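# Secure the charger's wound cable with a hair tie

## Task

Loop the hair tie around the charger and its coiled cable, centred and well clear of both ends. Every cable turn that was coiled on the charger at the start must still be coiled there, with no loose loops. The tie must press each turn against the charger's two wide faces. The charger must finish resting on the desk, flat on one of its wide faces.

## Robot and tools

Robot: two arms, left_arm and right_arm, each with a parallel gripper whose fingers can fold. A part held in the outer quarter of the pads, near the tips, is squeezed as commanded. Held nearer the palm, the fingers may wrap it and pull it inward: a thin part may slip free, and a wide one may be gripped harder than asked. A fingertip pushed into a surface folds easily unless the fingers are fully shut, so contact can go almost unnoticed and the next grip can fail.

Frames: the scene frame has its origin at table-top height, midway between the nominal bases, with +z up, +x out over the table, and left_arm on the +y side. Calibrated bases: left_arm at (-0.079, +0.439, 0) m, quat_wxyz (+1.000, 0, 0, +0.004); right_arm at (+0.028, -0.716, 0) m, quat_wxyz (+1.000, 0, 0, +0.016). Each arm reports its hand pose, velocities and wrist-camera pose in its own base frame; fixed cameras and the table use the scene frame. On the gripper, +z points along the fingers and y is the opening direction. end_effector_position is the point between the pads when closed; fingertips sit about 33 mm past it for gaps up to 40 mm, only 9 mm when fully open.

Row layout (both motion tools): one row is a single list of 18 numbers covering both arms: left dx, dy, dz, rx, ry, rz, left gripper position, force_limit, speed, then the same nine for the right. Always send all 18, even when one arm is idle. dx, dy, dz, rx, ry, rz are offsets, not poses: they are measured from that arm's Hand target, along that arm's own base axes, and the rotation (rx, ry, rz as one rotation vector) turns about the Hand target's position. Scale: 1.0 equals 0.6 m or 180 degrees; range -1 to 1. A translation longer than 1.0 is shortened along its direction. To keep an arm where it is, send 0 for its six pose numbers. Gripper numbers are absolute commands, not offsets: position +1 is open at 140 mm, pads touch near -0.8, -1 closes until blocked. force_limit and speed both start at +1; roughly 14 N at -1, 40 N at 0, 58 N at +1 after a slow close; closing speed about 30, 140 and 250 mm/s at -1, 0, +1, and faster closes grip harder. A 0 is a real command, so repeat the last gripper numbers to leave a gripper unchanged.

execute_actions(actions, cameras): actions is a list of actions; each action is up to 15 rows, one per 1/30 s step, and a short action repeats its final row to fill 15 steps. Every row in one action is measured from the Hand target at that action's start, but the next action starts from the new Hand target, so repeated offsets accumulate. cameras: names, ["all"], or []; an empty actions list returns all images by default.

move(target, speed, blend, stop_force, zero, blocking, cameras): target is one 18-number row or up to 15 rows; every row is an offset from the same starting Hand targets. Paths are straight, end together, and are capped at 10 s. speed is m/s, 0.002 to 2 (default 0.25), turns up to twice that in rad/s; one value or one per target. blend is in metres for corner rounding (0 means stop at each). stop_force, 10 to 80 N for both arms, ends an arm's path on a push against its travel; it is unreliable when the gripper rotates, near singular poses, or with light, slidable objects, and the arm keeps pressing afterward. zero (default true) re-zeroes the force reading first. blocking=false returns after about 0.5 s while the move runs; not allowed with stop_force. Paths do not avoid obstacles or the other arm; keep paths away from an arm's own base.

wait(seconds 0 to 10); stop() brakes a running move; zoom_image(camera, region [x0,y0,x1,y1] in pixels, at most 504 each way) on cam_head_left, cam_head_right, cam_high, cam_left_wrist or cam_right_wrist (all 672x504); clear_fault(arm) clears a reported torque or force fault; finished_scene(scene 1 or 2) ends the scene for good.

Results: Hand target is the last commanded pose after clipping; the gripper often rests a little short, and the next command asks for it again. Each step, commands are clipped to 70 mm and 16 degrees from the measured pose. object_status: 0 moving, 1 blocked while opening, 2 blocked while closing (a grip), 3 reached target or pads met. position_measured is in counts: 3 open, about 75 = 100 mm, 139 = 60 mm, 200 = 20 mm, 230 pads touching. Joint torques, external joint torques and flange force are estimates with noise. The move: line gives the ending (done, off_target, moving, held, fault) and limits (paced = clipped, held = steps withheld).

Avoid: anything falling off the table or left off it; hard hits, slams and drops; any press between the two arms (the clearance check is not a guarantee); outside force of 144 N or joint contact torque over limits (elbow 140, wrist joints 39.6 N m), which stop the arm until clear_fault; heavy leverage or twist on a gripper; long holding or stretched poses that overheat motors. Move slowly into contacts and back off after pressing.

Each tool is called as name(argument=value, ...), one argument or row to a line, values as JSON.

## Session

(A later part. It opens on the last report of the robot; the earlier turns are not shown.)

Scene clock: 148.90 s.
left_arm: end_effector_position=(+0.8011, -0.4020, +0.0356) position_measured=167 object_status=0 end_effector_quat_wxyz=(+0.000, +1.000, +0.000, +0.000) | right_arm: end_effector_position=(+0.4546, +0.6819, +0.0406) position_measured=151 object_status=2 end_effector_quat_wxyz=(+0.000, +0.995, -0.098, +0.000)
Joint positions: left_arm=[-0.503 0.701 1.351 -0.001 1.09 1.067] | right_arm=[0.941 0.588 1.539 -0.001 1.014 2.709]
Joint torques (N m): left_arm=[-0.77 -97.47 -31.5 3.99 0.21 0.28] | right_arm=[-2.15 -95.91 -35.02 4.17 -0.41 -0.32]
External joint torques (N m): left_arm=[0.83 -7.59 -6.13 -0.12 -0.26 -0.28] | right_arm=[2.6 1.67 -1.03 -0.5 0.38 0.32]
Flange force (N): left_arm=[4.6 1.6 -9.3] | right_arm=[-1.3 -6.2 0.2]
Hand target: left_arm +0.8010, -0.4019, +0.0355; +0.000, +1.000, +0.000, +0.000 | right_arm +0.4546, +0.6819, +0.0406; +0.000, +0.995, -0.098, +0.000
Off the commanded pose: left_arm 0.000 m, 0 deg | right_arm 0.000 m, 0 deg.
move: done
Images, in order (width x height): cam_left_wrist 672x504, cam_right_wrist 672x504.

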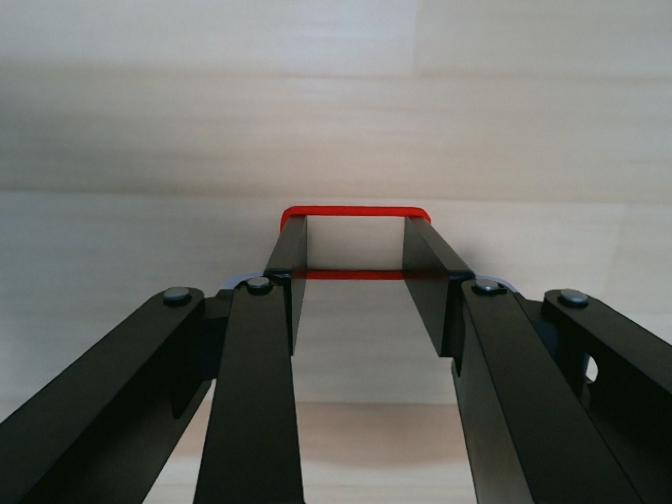

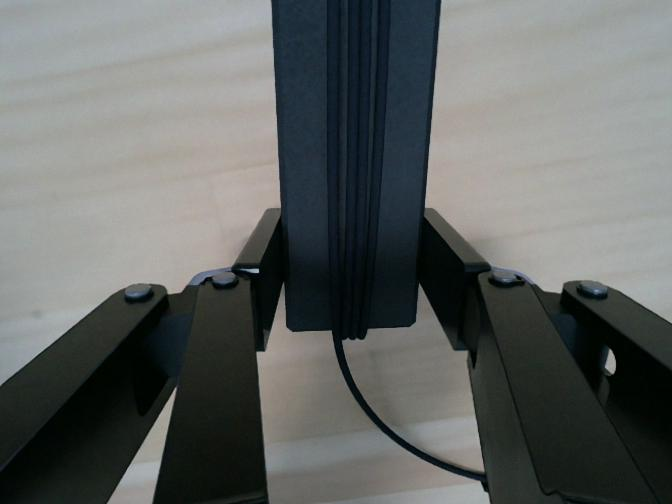

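move(
  target=[0,0,0.2,0,0,0,-0.3,0.5,-1,0,0,0.2,0,0,0,-1,0.3,-1],
  speed=0.1,
  cameras=["all"],
)

Scene clock: 152.57 s.
left_arm: end_effector_position=(+0.8010, -0.4019, +0.1555) position_measured=167 object_status=3 end_effector_quat_wxyz=(+0.000, +1.000, +0.000, +0.000) | right_arm: end_effector_position=(+0.4545, +0.6819, +0.1606) position_measured=151 object_status=2 end_effector_quat_wxyz=(+0.000, +0.995, -0.098, +0.000)
Joint positions: left_arm=[-0.503 0.624 1.252 -0.001 1.266 1.067] | right_arm=[0.941 0.501 1.442 -0.001 1.198 2.709]
Joint torques (N m): left_arm=[-1.25 -102.56 -38.95 4.06 0.23 0.3] | right_arm=[-2.17 -95.33 -40.69 4.41 -0.37 -0.27]
External joint torques (N m): left_arm=[1.38 0.84 -1.61 0.13 -0.28 -0.3] | right_arm=[2.23 4.9 0.76 -0.35 0.33 0.27]
Flange force (N): left_arm=[5.4 1.4 -0.8] | right_arm=[-0.5 -6.7 3.1]
Hand target: left_arm +0.8010, -0.4019, +0.1555; +0.000, +1.000, +0.000, +0.000 | right_arm +0.4546, +0.6819, +0.1606; +0.000, +0.995, -0.098, +0.000
Off the commanded pose: left_arm 0.000 m, 0 deg | right_arm 0.000 m, 0 deg.
move: done

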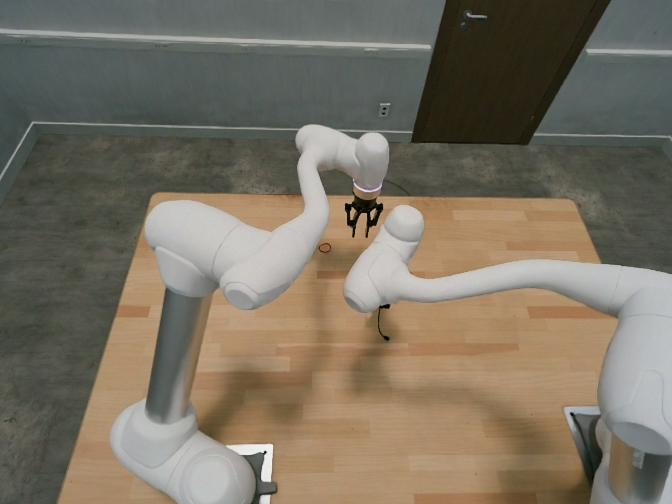

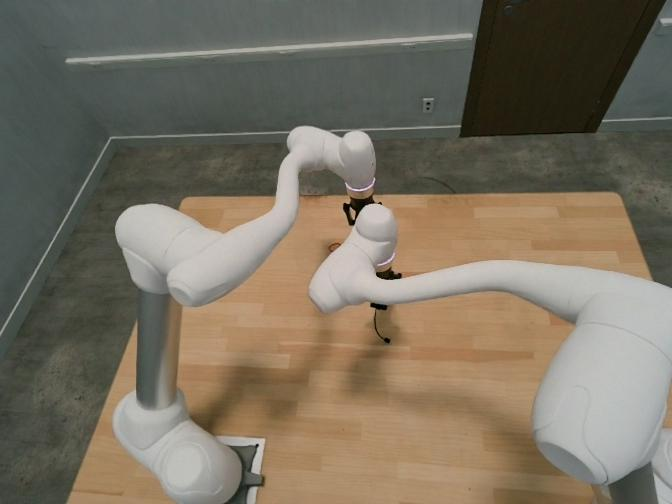

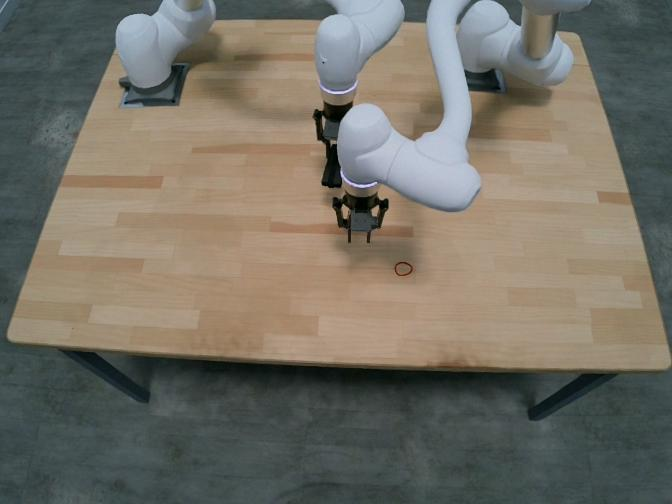

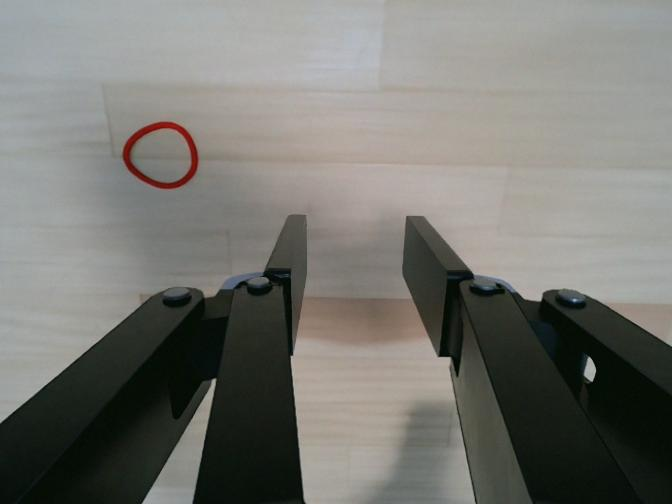

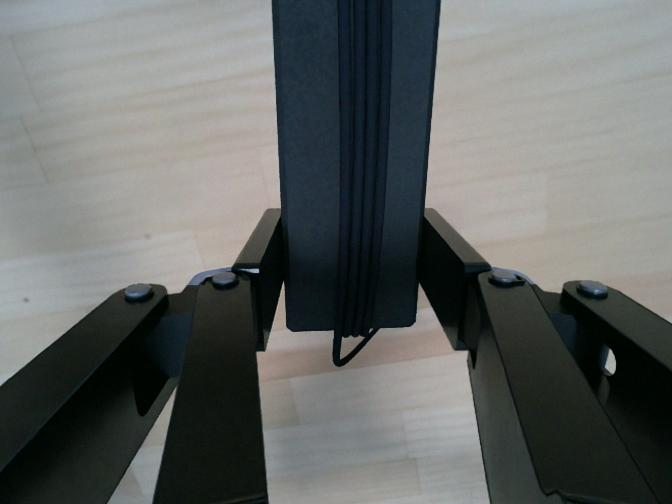

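move(
  target=[0.01,0.215,-0.1,0,0,0,-0.1,0.5,0,0.05,-0.01,-0.198,0,0,0,-1,0.3,-1],
  speed=0.12,
  cameras=["all"],
)

Scene clock: 171.37 s.
left_arm: end_effector_position=(+0.8071, -0.2729, +0.0955) position_measured=141 object_status=3 end_effector_quat_wxyz=(+0.000, +1.000, +0.000, +0.000) | right_arm: end_effector_position=(+0.4846, +0.6759, +0.0419) position_measured=151 object_status=2 end_effector_quat_wxyz=(+0.000, +0.995, -0.098, +0.000)
Joint positions: left_arm=[-0.366 0.592 1.421 -0.001 1.129 1.204] | right_arm=[0.908 0.604 1.51 -0.001 1.028 2.676]
Joint torques (N m): left_arm=[-1.58 -97.51 -37.05 3.82 0.19 0.36] | right_arm=[-2.72 -99.23 -36.52 3.91 -0.54 -0.31]
External joint torques (N m): left_arm=[2.19 0.53 -1.38 0.14 -0.24 -0.36] | right_arm=[2.67 2.93 -0.12 -0.19 0.51 0.31]
Flange force (N): left_arm=[4.5 -0.7 -0.4] | right_arm=[-1.2 -6.0 1.6]
Hand target: left_arm +0.8070, -0.2729, +0.0955; +0.000, +1.000, +0.000, +0.000 | right_arm +0.4846, +0.6759, +0.0418; +0.000, +0.995, -0.098, +0.000
Off the commanded pose: left_arm 0.000 m, 0 deg | right_arm 0.000 m, 0 deg.
move: done

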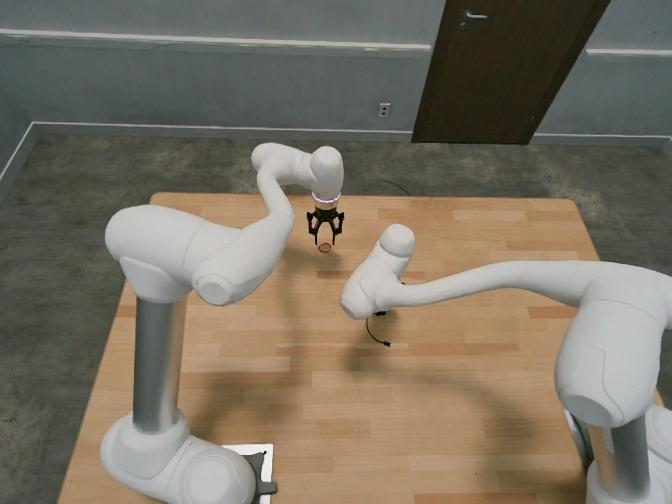

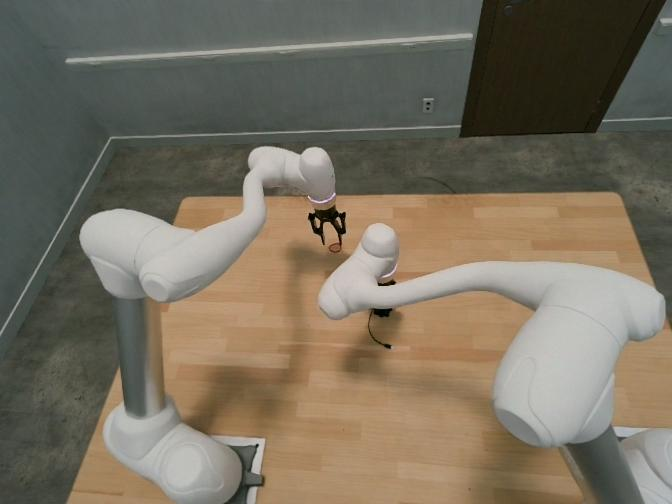

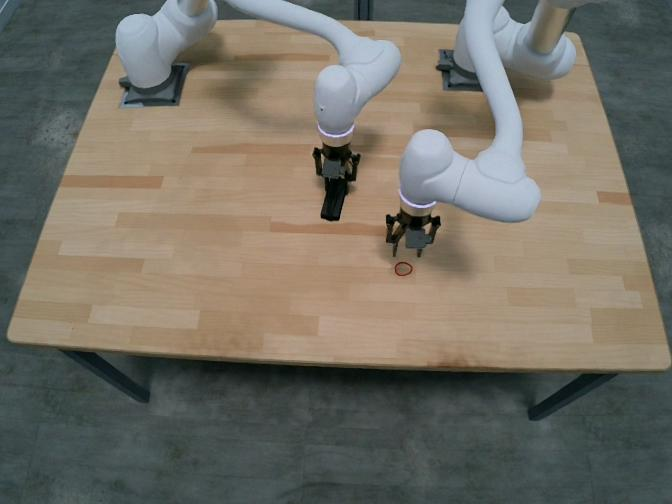

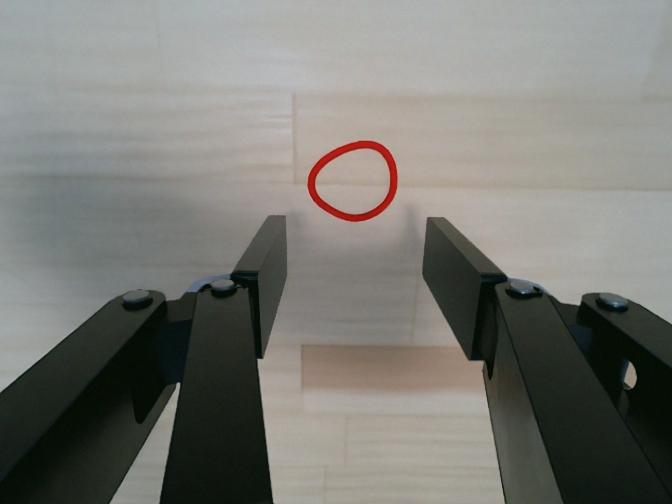

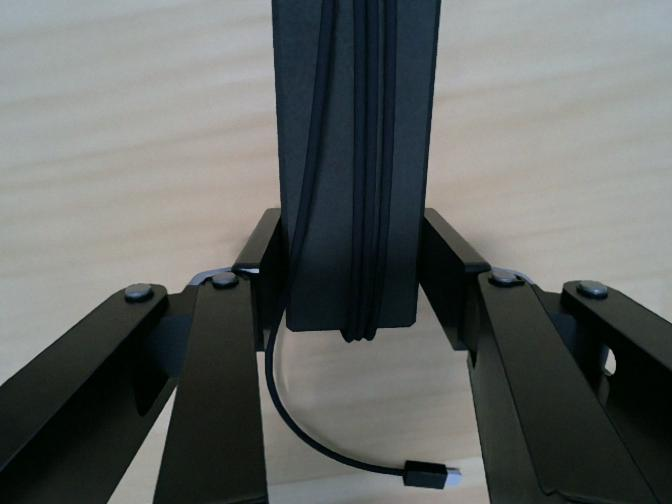

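move(
  target=[0,0,0,0,0,0,-0.1,0.5,0,0,0,0.2,0,0,0,-1,0.3,-1],
  speed=0.12,
  cameras=["cam_right_wrist","cam_high"],
)

zoom_image(
  camera="cam_right_wrist",
  region=[200, 0, 504, 504],
)

Scene clock: 177.37 s.
left_arm: end_effector_position=(+0.8070, -0.2729, +0.0955) position_measured=141 object_status=3 end_effector_quat_wxyz=(+0.000, +1.000, +0.000, +0.000) | right_arm: end_effector_position=(+0.4845, +0.6759, +0.1618) position_measured=151 object_status=2 end_effector_quat_wxyz=(+0.000, +0.995, -0.098, +0.000)
Joint positions: left_arm=[-0.366 0.592 1.421 -0.001 1.129 1.204] | right_arm=[0.908 0.519 1.411 -0.001 1.211 2.676]
Joint torques (N m): left_arm=[-1.6 -97.75 -36.87 3.9 0.19 0.31] | right_arm=[-1.94 -97.41 -41.03 4.42 -0.35 -0.31]
External joint torques (N m): left_arm=[1.3 1 -1.53 0.04 -0.24 -0.31] | right_arm=[1.99 5.21 0.96 -0.35 0.31 0.31]
Flange force (N): left_arm=[5.2 0.5 -0.2] | right_arm=[0.0 -6.6 3.5]
Hand target: left_arm +0.8070, -0.2729, +0.0955; +0.000, +1.000, +0.000, +0.000 | right_arm +0.4846, +0.6759, +0.1618; +0.000, +0.995, -0.098, +0.000
Off the commanded pose: left_arm 0.000 m, 0 deg | right_arm 0.000 m, 0 deg.
move: done
Images, in order (width x height): cam_high 672x504, cam_right_wrist 672x504.

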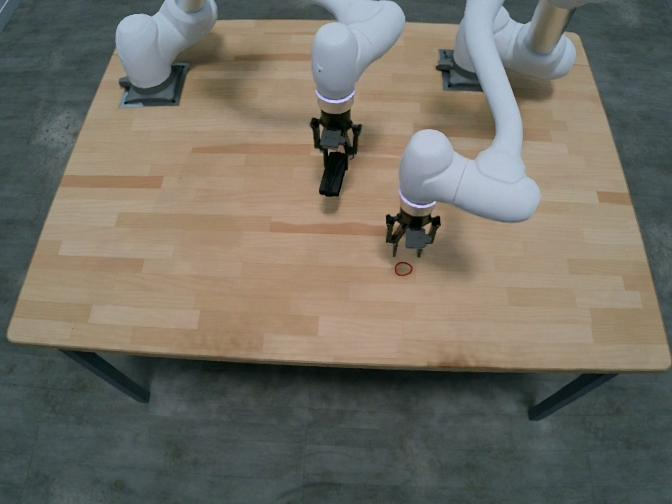

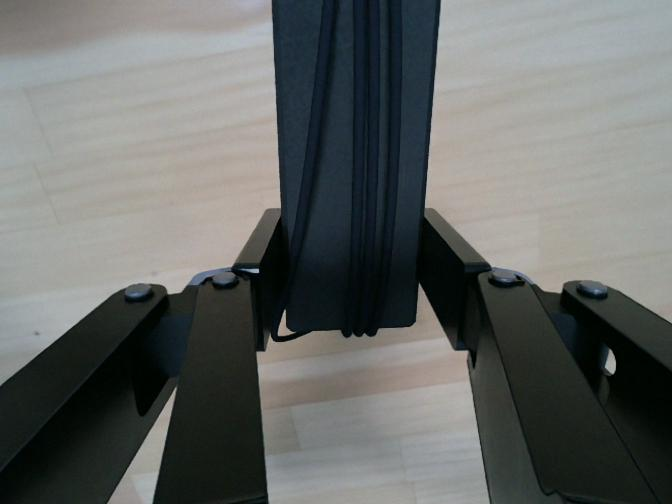

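Scaled by 1.000.

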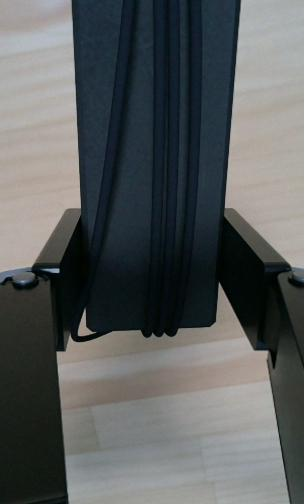

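wait(
  seconds=0.1,
  cameras=["all"],
)

zoom_image(
  camera="cam_head_left",
  region=[340, 270, 440, 370],
)

zoom_image(
  camera="cam_high",
  region=[290, 100, 390, 220],
)

Scene clock: 181.57 s.
left_arm: end_effector_position=(+0.8070, -0.2729, +0.0955) position_measured=141 object_status=3 end_effector_quat_wxyz=(+0.000, +1.000, +0.000, +0.000) | right_arm: end_effector_position=(+0.4846, +0.6759, +0.1618) position_measured=151 object_status=2 end_effector_quat_wxyz=(+0.000, +0.995, -0.098, +0.000)
Joint positions: left_arm=[-0.366 0.592 1.421 -0.001 1.129 1.204] | right_arm=[0.908 0.519 1.411 -0.001 1.211 2.676]
Joint torques (N m): left_arm=[-1.51 -97.67 -37 3.85 0.2 0.32] | right_arm=[-2.14 -97.22 -40.52 4.41 -0.35 -0.29]
External joint torques (N m): left_arm=[1.6 0.7 -1.48 0.12 -0.26 -0.32] | right_arm=[2.17 5.06 0.55 -0.35 0.32 0.29]
Flange force (N): left_arm=[4.8 0.0 -0.3] | right_arm=[0.1 -7.4 3.0]
Hand target: left_arm +0.8070, -0.2729, +0.0955; +0.000, +1.000, +0.000, +0.000 | right_arm +0.4846, +0.6759, +0.1618; +0.000, +0.995, -0.098, +0.000
Tool commands: left_gripper/position=-0.1 left_gripper/force_limit=+0.5 left_gripper/speed=+0.0 right_gripper/position=-1.0 right_gripper/force_limit=+0.3 right_gripper/speed=-1.0
Off the commanded pose: left_arm 0.000 m, 0 deg | right_arm 0.000 m, 0 deg.
wait: 0.10 s; at rest from the start

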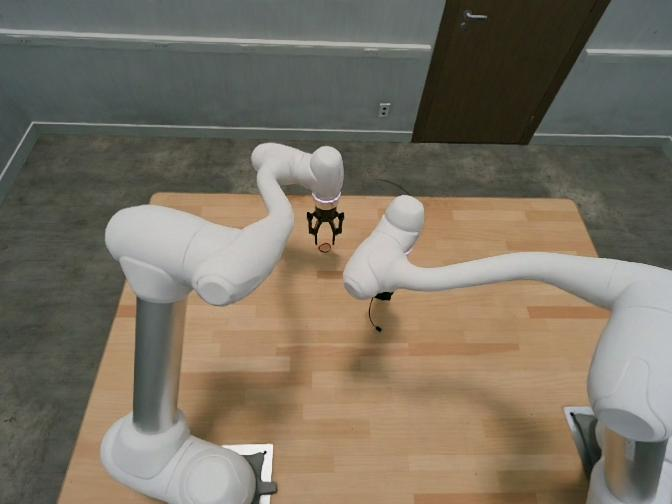

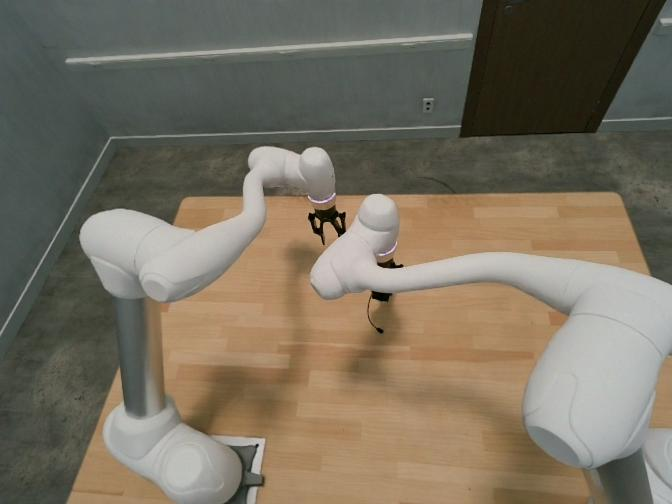

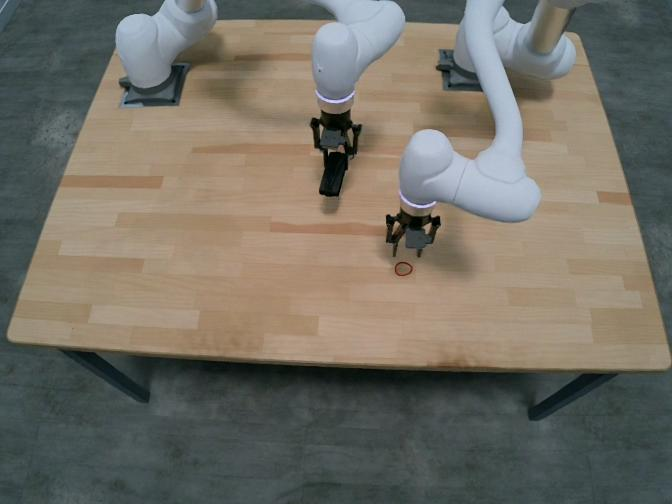

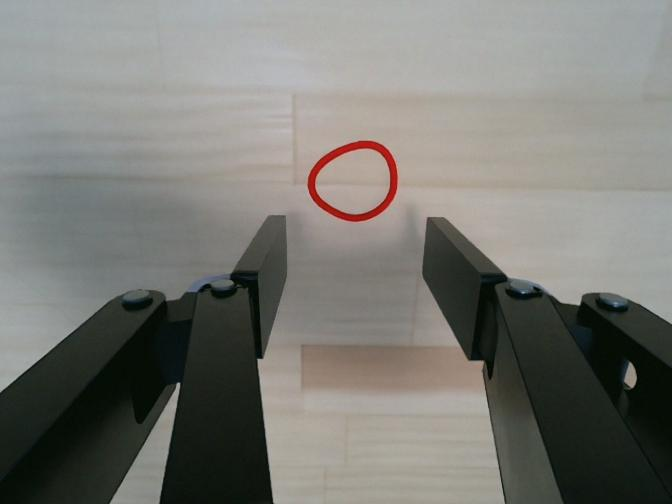

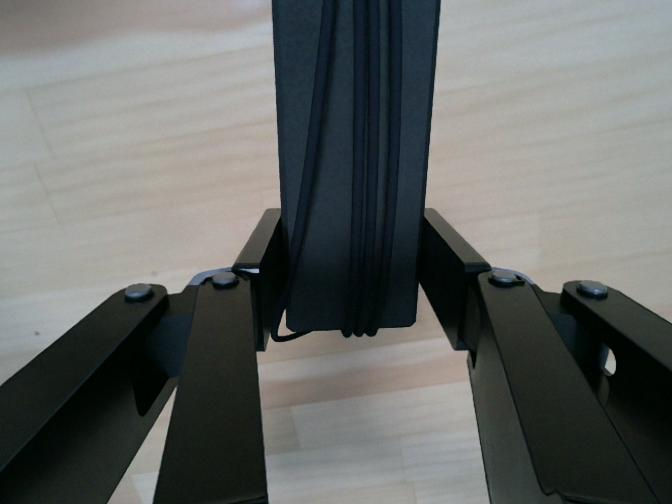

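Scaled by 5.040.

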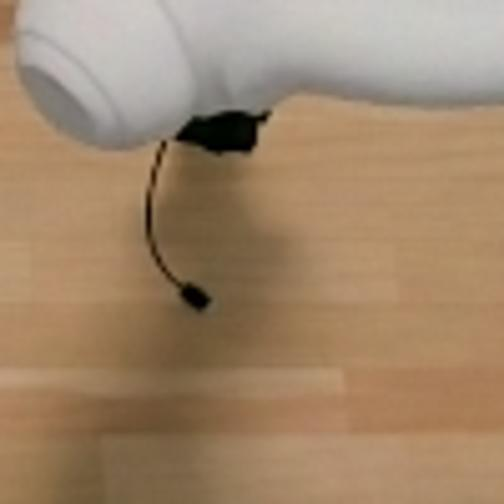

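Scaled by 4.200.

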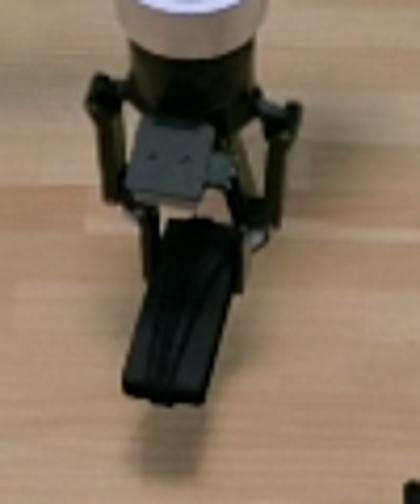

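move(
  target=[
    [0,0,0,0,0,0,-0.1,0.5,0,0,-0.2,0,0,0,0,-1,0.3,-1],
    [0,0,0,0,0,0,-0.1,0.5,0,0,-0.2,-0.12,0,0,0,-1,0.3,-1],
    [0,0,0,0,0,0,-0.1,0.5,0,0.02,0,-0.15,0,0,0,-1,0.3,-1],
  ],
  speed=0.1,
  cameras=["cam_right_wrist","cam_high"],
)

zoom_image(
  camera="cam_right_wrist",
  region=[200, 0, 504, 504],
)

Scene clock: 191.30 s.
left_arm: end_effector_position=(+0.8070, -0.2729, +0.0955) position_measured=141 object_status=3 end_effector_quat_wxyz=(+0.000, +1.000, +0.000, +0.000) | right_arm: end_effector_position=(+0.4965, +0.6759, +0.0718) position_measured=151 object_status=2 end_effector_quat_wxyz=(+0.000, +0.995, -0.098, +0.000)
Joint positions: left_arm=[-0.366 0.592 1.421 -0.001 1.129 1.204] | right_arm=[0.896 0.59 1.472 -0.001 1.079 2.664]
Joint torques (N m): left_arm=[-1.37 -97.74 -36.97 3.85 0.16 0.29] | right_arm=[-2.11 -101.59 -38.2 4.25 -0.37 -0.32]
External joint torques (N m): left_arm=[0.9 0.76 -1.52 0.1 -0.21 -0.29] | right_arm=[1.78 5.75 0.69 -0.45 0.34 0.33]
Flange force (N): left_arm=[4.7 0.8 -0.4] | right_arm=[0.7 -7.4 4.4]
Hand target: left_arm +0.8070, -0.2729, +0.0955; +0.000, +1.000, +0.000, +0.000 | right_arm +0.4966, +0.6759, +0.0718; +0.000, +0.995, -0.098, +0.000
Off the commanded pose: left_arm 0.000 m, 0 deg | right_arm 0.000 m, 0 deg.
move: done
Images, in order (width x height): cam_high 672x504, cam_right_wrist 672x504.

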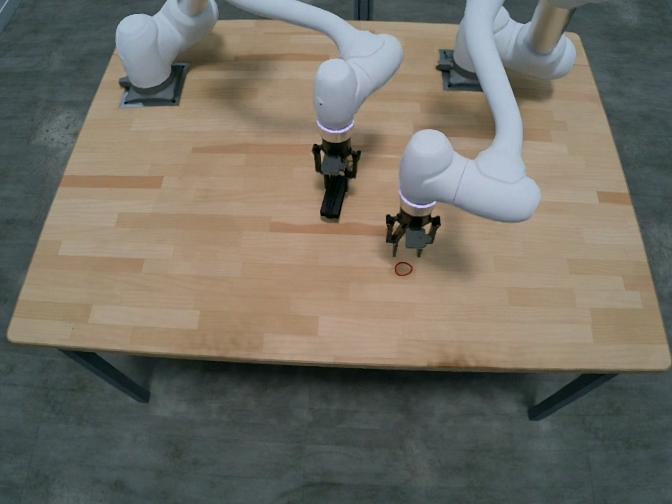

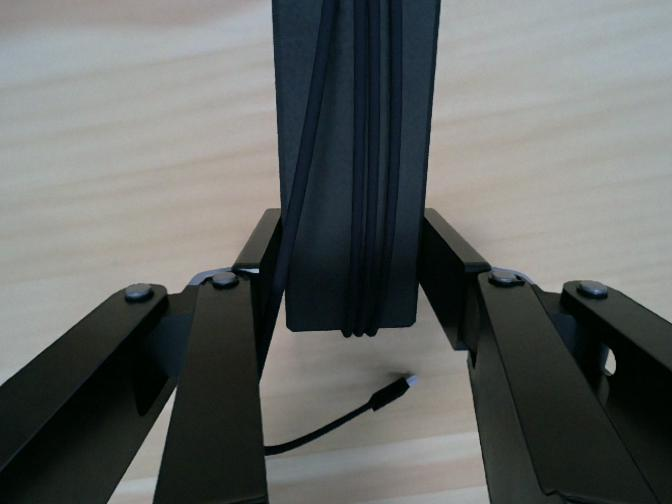

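Scaled by 1.000.

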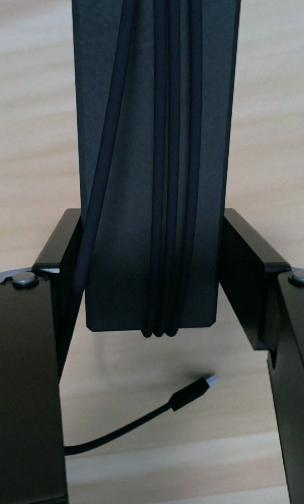

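move(
  target=[
    [0,0,0,0,0,0,-0.1,0.5,0,0.13,0,0,0,0,0,-1,0.3,-1],
    [0,0,0,0,0,0,-0.1,0.5,0,0.23,0,-0.05,0,0,0,-1,0.3,-1],
  ],
  speed=0.08,
  cameras=["cam_right_wrist","cam_high"],
)

zoom_image(
  camera="cam_right_wrist",
  region=[200, 0, 504, 504],
)

Scene clock: 203.13 s.
left_arm: end_effector_position=(+0.8070, -0.2729, +0.0955) position_measured=141 object_status=3 end_effector_quat_wxyz=(+0.000, +1.000, +0.000, +0.000) | right_arm: end_effector_position=(+0.6345, +0.6759, +0.0418) position_measured=151 object_status=2 end_effector_quat_wxyz=(+0.000, +0.995, -0.098, +0.000)
Joint positions: left_arm=[-0.366 0.592 1.421 -0.001 1.129 1.204] | right_arm=[0.78 0.742 1.263 -0.001 1.136 2.548]
Joint torques (N m): left_arm=[-1.42 -97.63 -37.07 3.86 0.2 0.35] | right_arm=[-2.55 -113.73 -38.72 4.14 -0.66 -0.32]
External joint torques (N m): left_arm=[1.37 0.95 -1.32 0.09 -0.25 -0.35] | right_arm=[2.72 3.7 -0.06 -0.2 0.62 0.32]
Flange force (N): left_arm=[4.6 0.3 0.0] | right_arm=[0.8 -7.5 1.7]
Hand target: left_arm +0.8070, -0.2729, +0.0955; +0.000, +1.000, +0.000, +0.000 | right_arm +0.6346, +0.6759, +0.0418; +0.000, +0.995, -0.098, +0.000
Off the commanded pose: left_arm 0.000 m, 0 deg | right_arm 0.000 m, 0 deg.
move: done
Images, in order (width x height): cam_high 672x504, cam_right_wrist 672x504.

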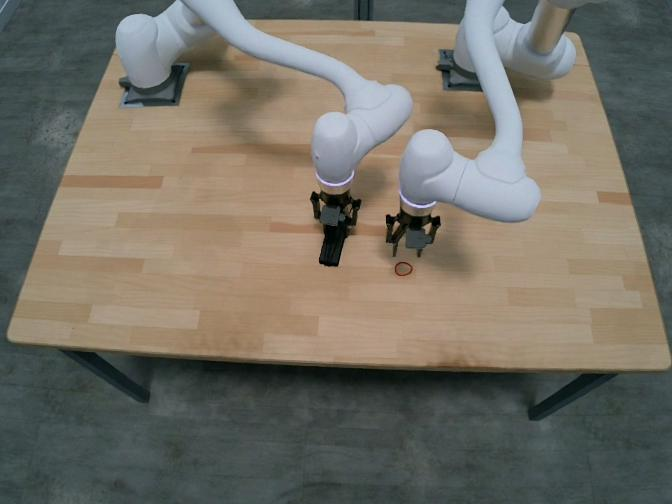

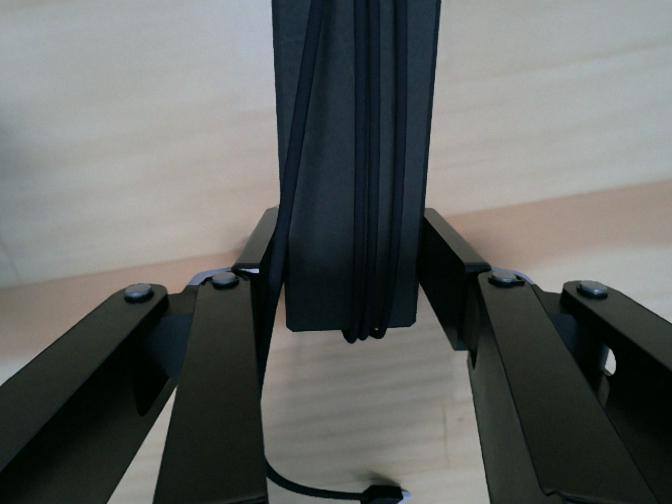

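Scaled by 1.000.

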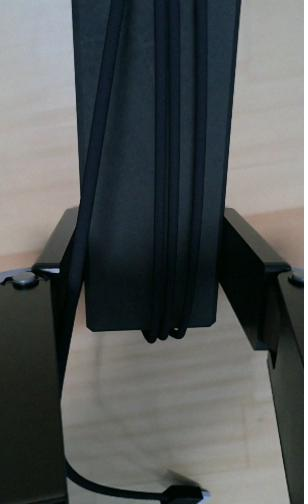

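move(
  target=[0,0,0,0,0,0,-0.1,0.5,0,0,0,0,0,0,0,0.4,0.3,-1],
  cameras=["cam_right_wrist"],
)

move(
  target=[0,0,0,0,0,0,-0.1,0.5,0,0,0,0.2,0,0,0,0.4,0.3,-1],
  cameras=["all"],
)

Scene clock: 210.87 s.
left_arm: end_effector_position=(+0.8070, -0.2729, +0.0955) position_measured=141 object_status=3 end_effector_quat_wxyz=(+0.000, +1.000, +0.000, +0.000) | right_arm: end_effector_position=(+0.6346, +0.6759, +0.0418) position_measured=78 object_status=0 end_effector_quat_wxyz=(+0.000, +0.995, -0.098, +0.000)
Joint positions: left_arm=[-0.366 0.592 1.421 -0.001 1.129 1.204] | right_arm=[0.78 0.742 1.263 -0.001 1.136 2.548]
Joint torques (N m): left_arm=[-1.45 -97.87 -36.98 3.82 0.22 0.34] | right_arm=[-2.3 -113.32 -37.97 4.4 -0.32 -0.3]
External joint torques (N m): left_arm=[1.23 1.25 -1.39 0.13 -0.28 -0.34] | right_arm=[2.27 3.36 -0.83 -0.45 0.28 0.3]
Flange force (N): left_arm=[5.1 0.6 0.2] | right_arm=[1.8 -8.2 1.4]
Hand target: left_arm +0.8070, -0.2729, +0.0955; +0.000, +1.000, +0.000, +0.000 | right_arm +0.6346, +0.6759, +0.0418; +0.000, +0.995, -0.098, +0.000
Off the commanded pose: left_arm 0.000 m, 0 deg | right_arm 0.000 m, 0 deg.
move: done
Images, in order (width x height): cam_right_wrist 672x504.

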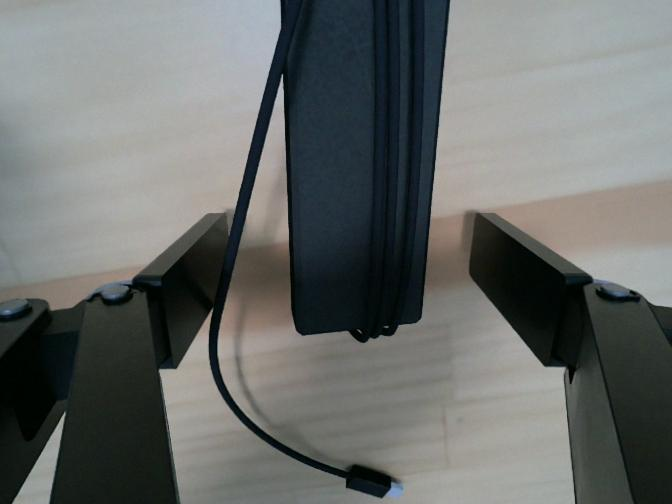

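Scene clock: 211.73 s.
left_arm: end_effector_position=(+0.8070, -0.2729, +0.0955) position_measured=141 object_status=3 end_effector_quat_wxyz=(+0.000, +1.000, +0.000, +0.000) | right_arm: end_effector_position=(+0.6345, +0.6759, +0.1618) position_measured=78 object_status=3 end_effector_quat_wxyz=(+0.000, +0.995, -0.098, +0.000)
Joint positions: left_arm=[-0.366 0.592 1.421 -0.001 1.129 1.204] | right_arm=[0.78 0.672 1.158 -0.001 1.311 2.548]
Joint torques (N m): left_arm=[-1.08 -97.74 -37 3.87 0.16 0.36] | right_arm=[-1.91 -110.07 -40.13 4.67 -0.27 -0.23]
External joint torques (N m): left_arm=[0.64 1 -1.39 0.05 -0.21 -0.36] | right_arm=[2.05 3.13 -1.18 -0.47 0.23 0.23]
Flange force (N): left_arm=[4.6 1.2 -0.1] | right_arm=[2.7 -9.1 -0.2]
Hand target: left_arm +0.8070, -0.2729, +0.0955; +0.000, +1.000, +0.000, +0.000 | right_arm +0.6346, +0.6759, +0.1618; +0.000, +0.995, -0.098, +0.000
Off the commanded pose: left_arm 0.000 m, 0 deg | right_arm 0.000 m, 0 deg.
move: done

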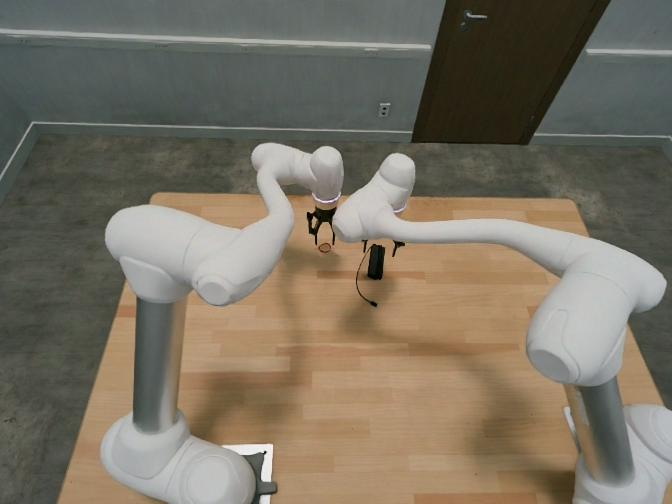

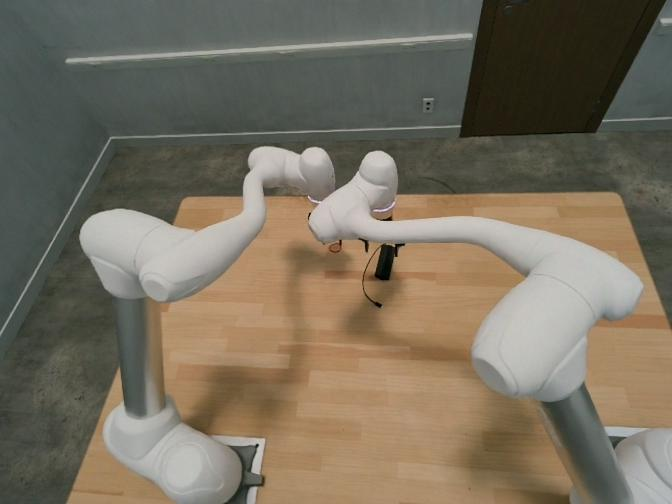

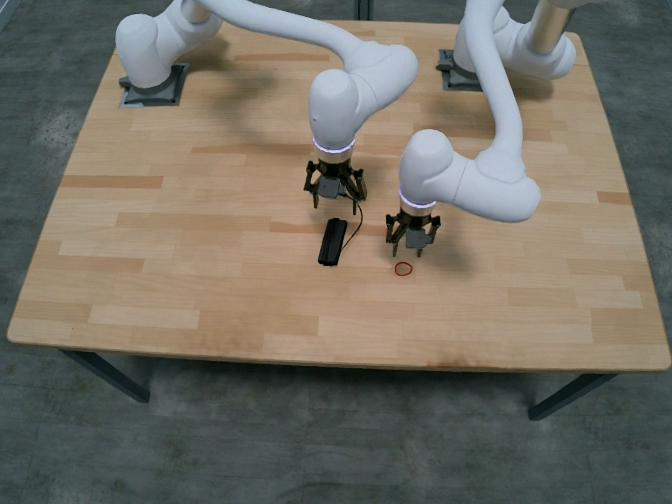

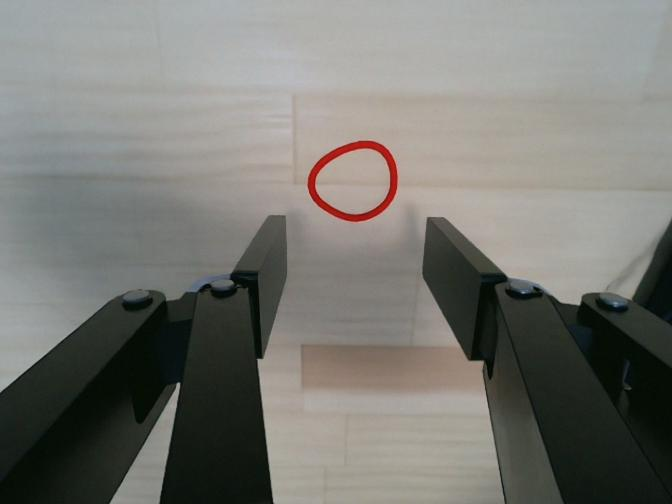

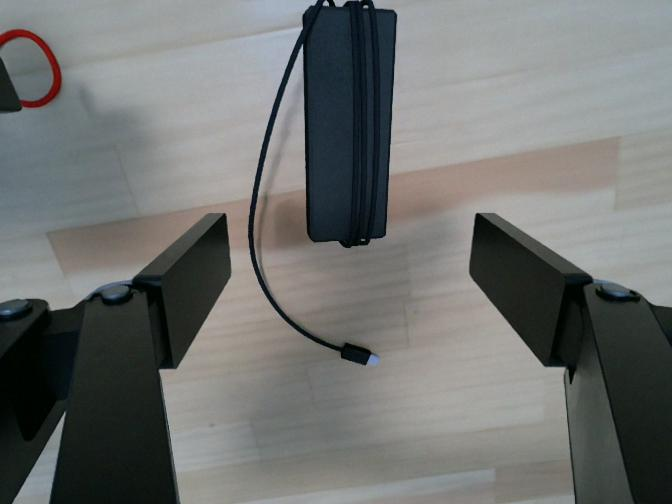

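move(
  target=[0,0.15,0.2,0,0,0,-0.1,0.5,0,-0.083,0.133,-0.083,0,0,0,-0.3,0.3,0],
  cameras=["cam_right_wrist"],
)

Scene clock: 220.63 s.
left_arm: end_effector_position=(+0.8070, -0.1829, +0.2154) position_measured=141 object_status=3 end_effector_quat_wxyz=(+0.000, +1.000, +0.000, +0.000) | right_arm: end_effector_position=(+0.5847, +0.7557, +0.1120) position_measured=167 object_status=3 end_effector_quat_wxyz=(+0.000, +0.995, -0.098, +0.000)
Joint positions: left_arm=[-0.264 0.485 1.363 0 1.293 1.306] | right_arm=[0.876 0.745 1.124 0 1.273 2.644]
Joint torques (N m): left_arm=[-1.01 -90.84 -39.14 4.1 0.18 0.31] | right_arm=[-1.93 -115.36 -39.99 4.62 -0.3 -0.35]
External joint torques (N m): left_arm=[1.06 1.22 -1.71 0.11 -0.24 -0.31] | right_arm=[2.14 3.61 -0.74 -0.48 0.27 0.35]
Flange force (N): left_arm=[6.0 0.4 -1.1] | right_arm=[1.6 -9.1 0.8]
Hand target: left_arm +0.8070, -0.1829, +0.2155; +0.000, +1.000, +0.000, +0.000 | right_arm +0.5848, +0.7557, +0.1120; +0.000, +0.995, -0.098, +0.000
Off the commanded pose: left_arm 0.000 m, 0 deg | right_arm 0.000 m, 0 deg.
move: done
Images, in order (width x height): cam_right_wrist 672x504.

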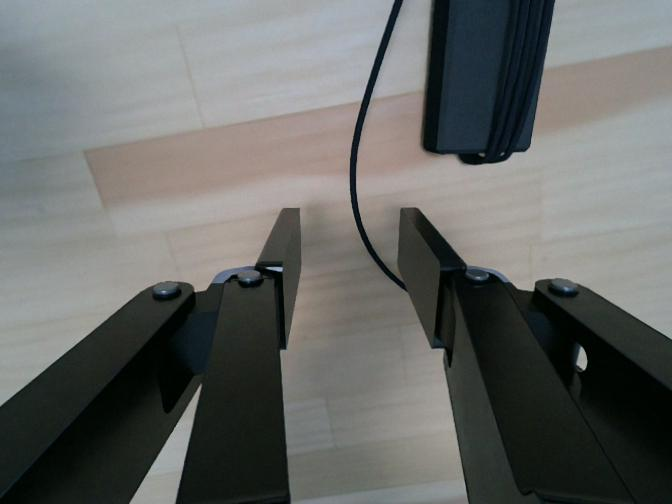

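move(
  target=[0,0,0,0,0,0,-0.1,0.5,0,0,0,-0.123,0,0,0,-0.3,0.3,0],
  speed=0.1,
  cameras=["cam_right_wrist"],
)

Scene clock: 223.67 s.
left_arm: end_effector_position=(+0.8070, -0.1829, +0.2155) position_measured=141 object_status=3 end_effector_quat_wxyz=(+0.000, +1.000, +0.000, +0.000) | right_arm: end_effector_position=(+0.5848, +0.7557, +0.0383) position_measured=167 object_status=3 end_effector_quat_wxyz=(+0.000, +0.995, -0.098, +0.000)
Joint positions: left_arm=[-0.264 0.485 1.363 -0.001 1.293 1.306] | right_arm=[0.876 0.789 1.183 -0.001 1.169 2.644]
Joint torques (N m): left_arm=[-1.25 -90.78 -39.41 4.1 0.22 0.34] | right_arm=[-2.05 -117.26 -38.25 4.43 -0.32 -0.29]
External joint torques (N m): left_arm=[1.04 0.83 -1.58 0.12 -0.28 -0.34] | right_arm=[2.07 3.21 -1.06 -0.45 0.29 0.29]
Flange force (N): left_arm=[5.0 0.3 -1.0] | right_arm=[1.7 -9.0 1.1]
Hand target: left_arm +0.8070, -0.1829, +0.2155; +0.000, +1.000, +0.000, +0.000 | right_arm +0.5848, +0.7557, +0.0382; +0.000, +0.995, -0.098, +0.000
Off the commanded pose: left_arm 0.000 m, 0 deg | right_arm 0.000 m, 0 deg.
move: done
Images, in order (width x height): cam_right_wrist 672x504.

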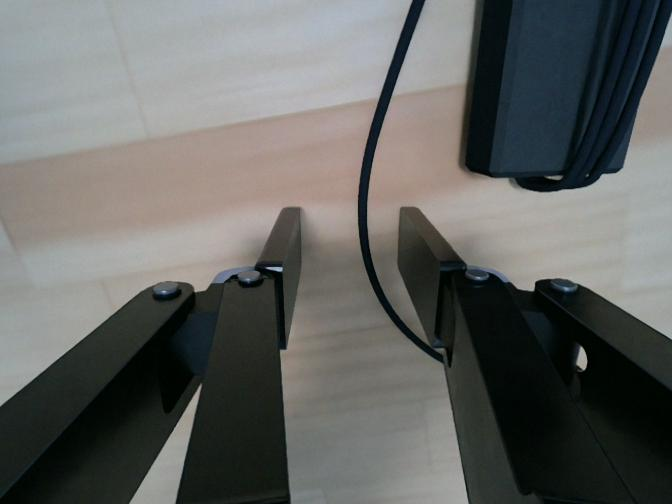

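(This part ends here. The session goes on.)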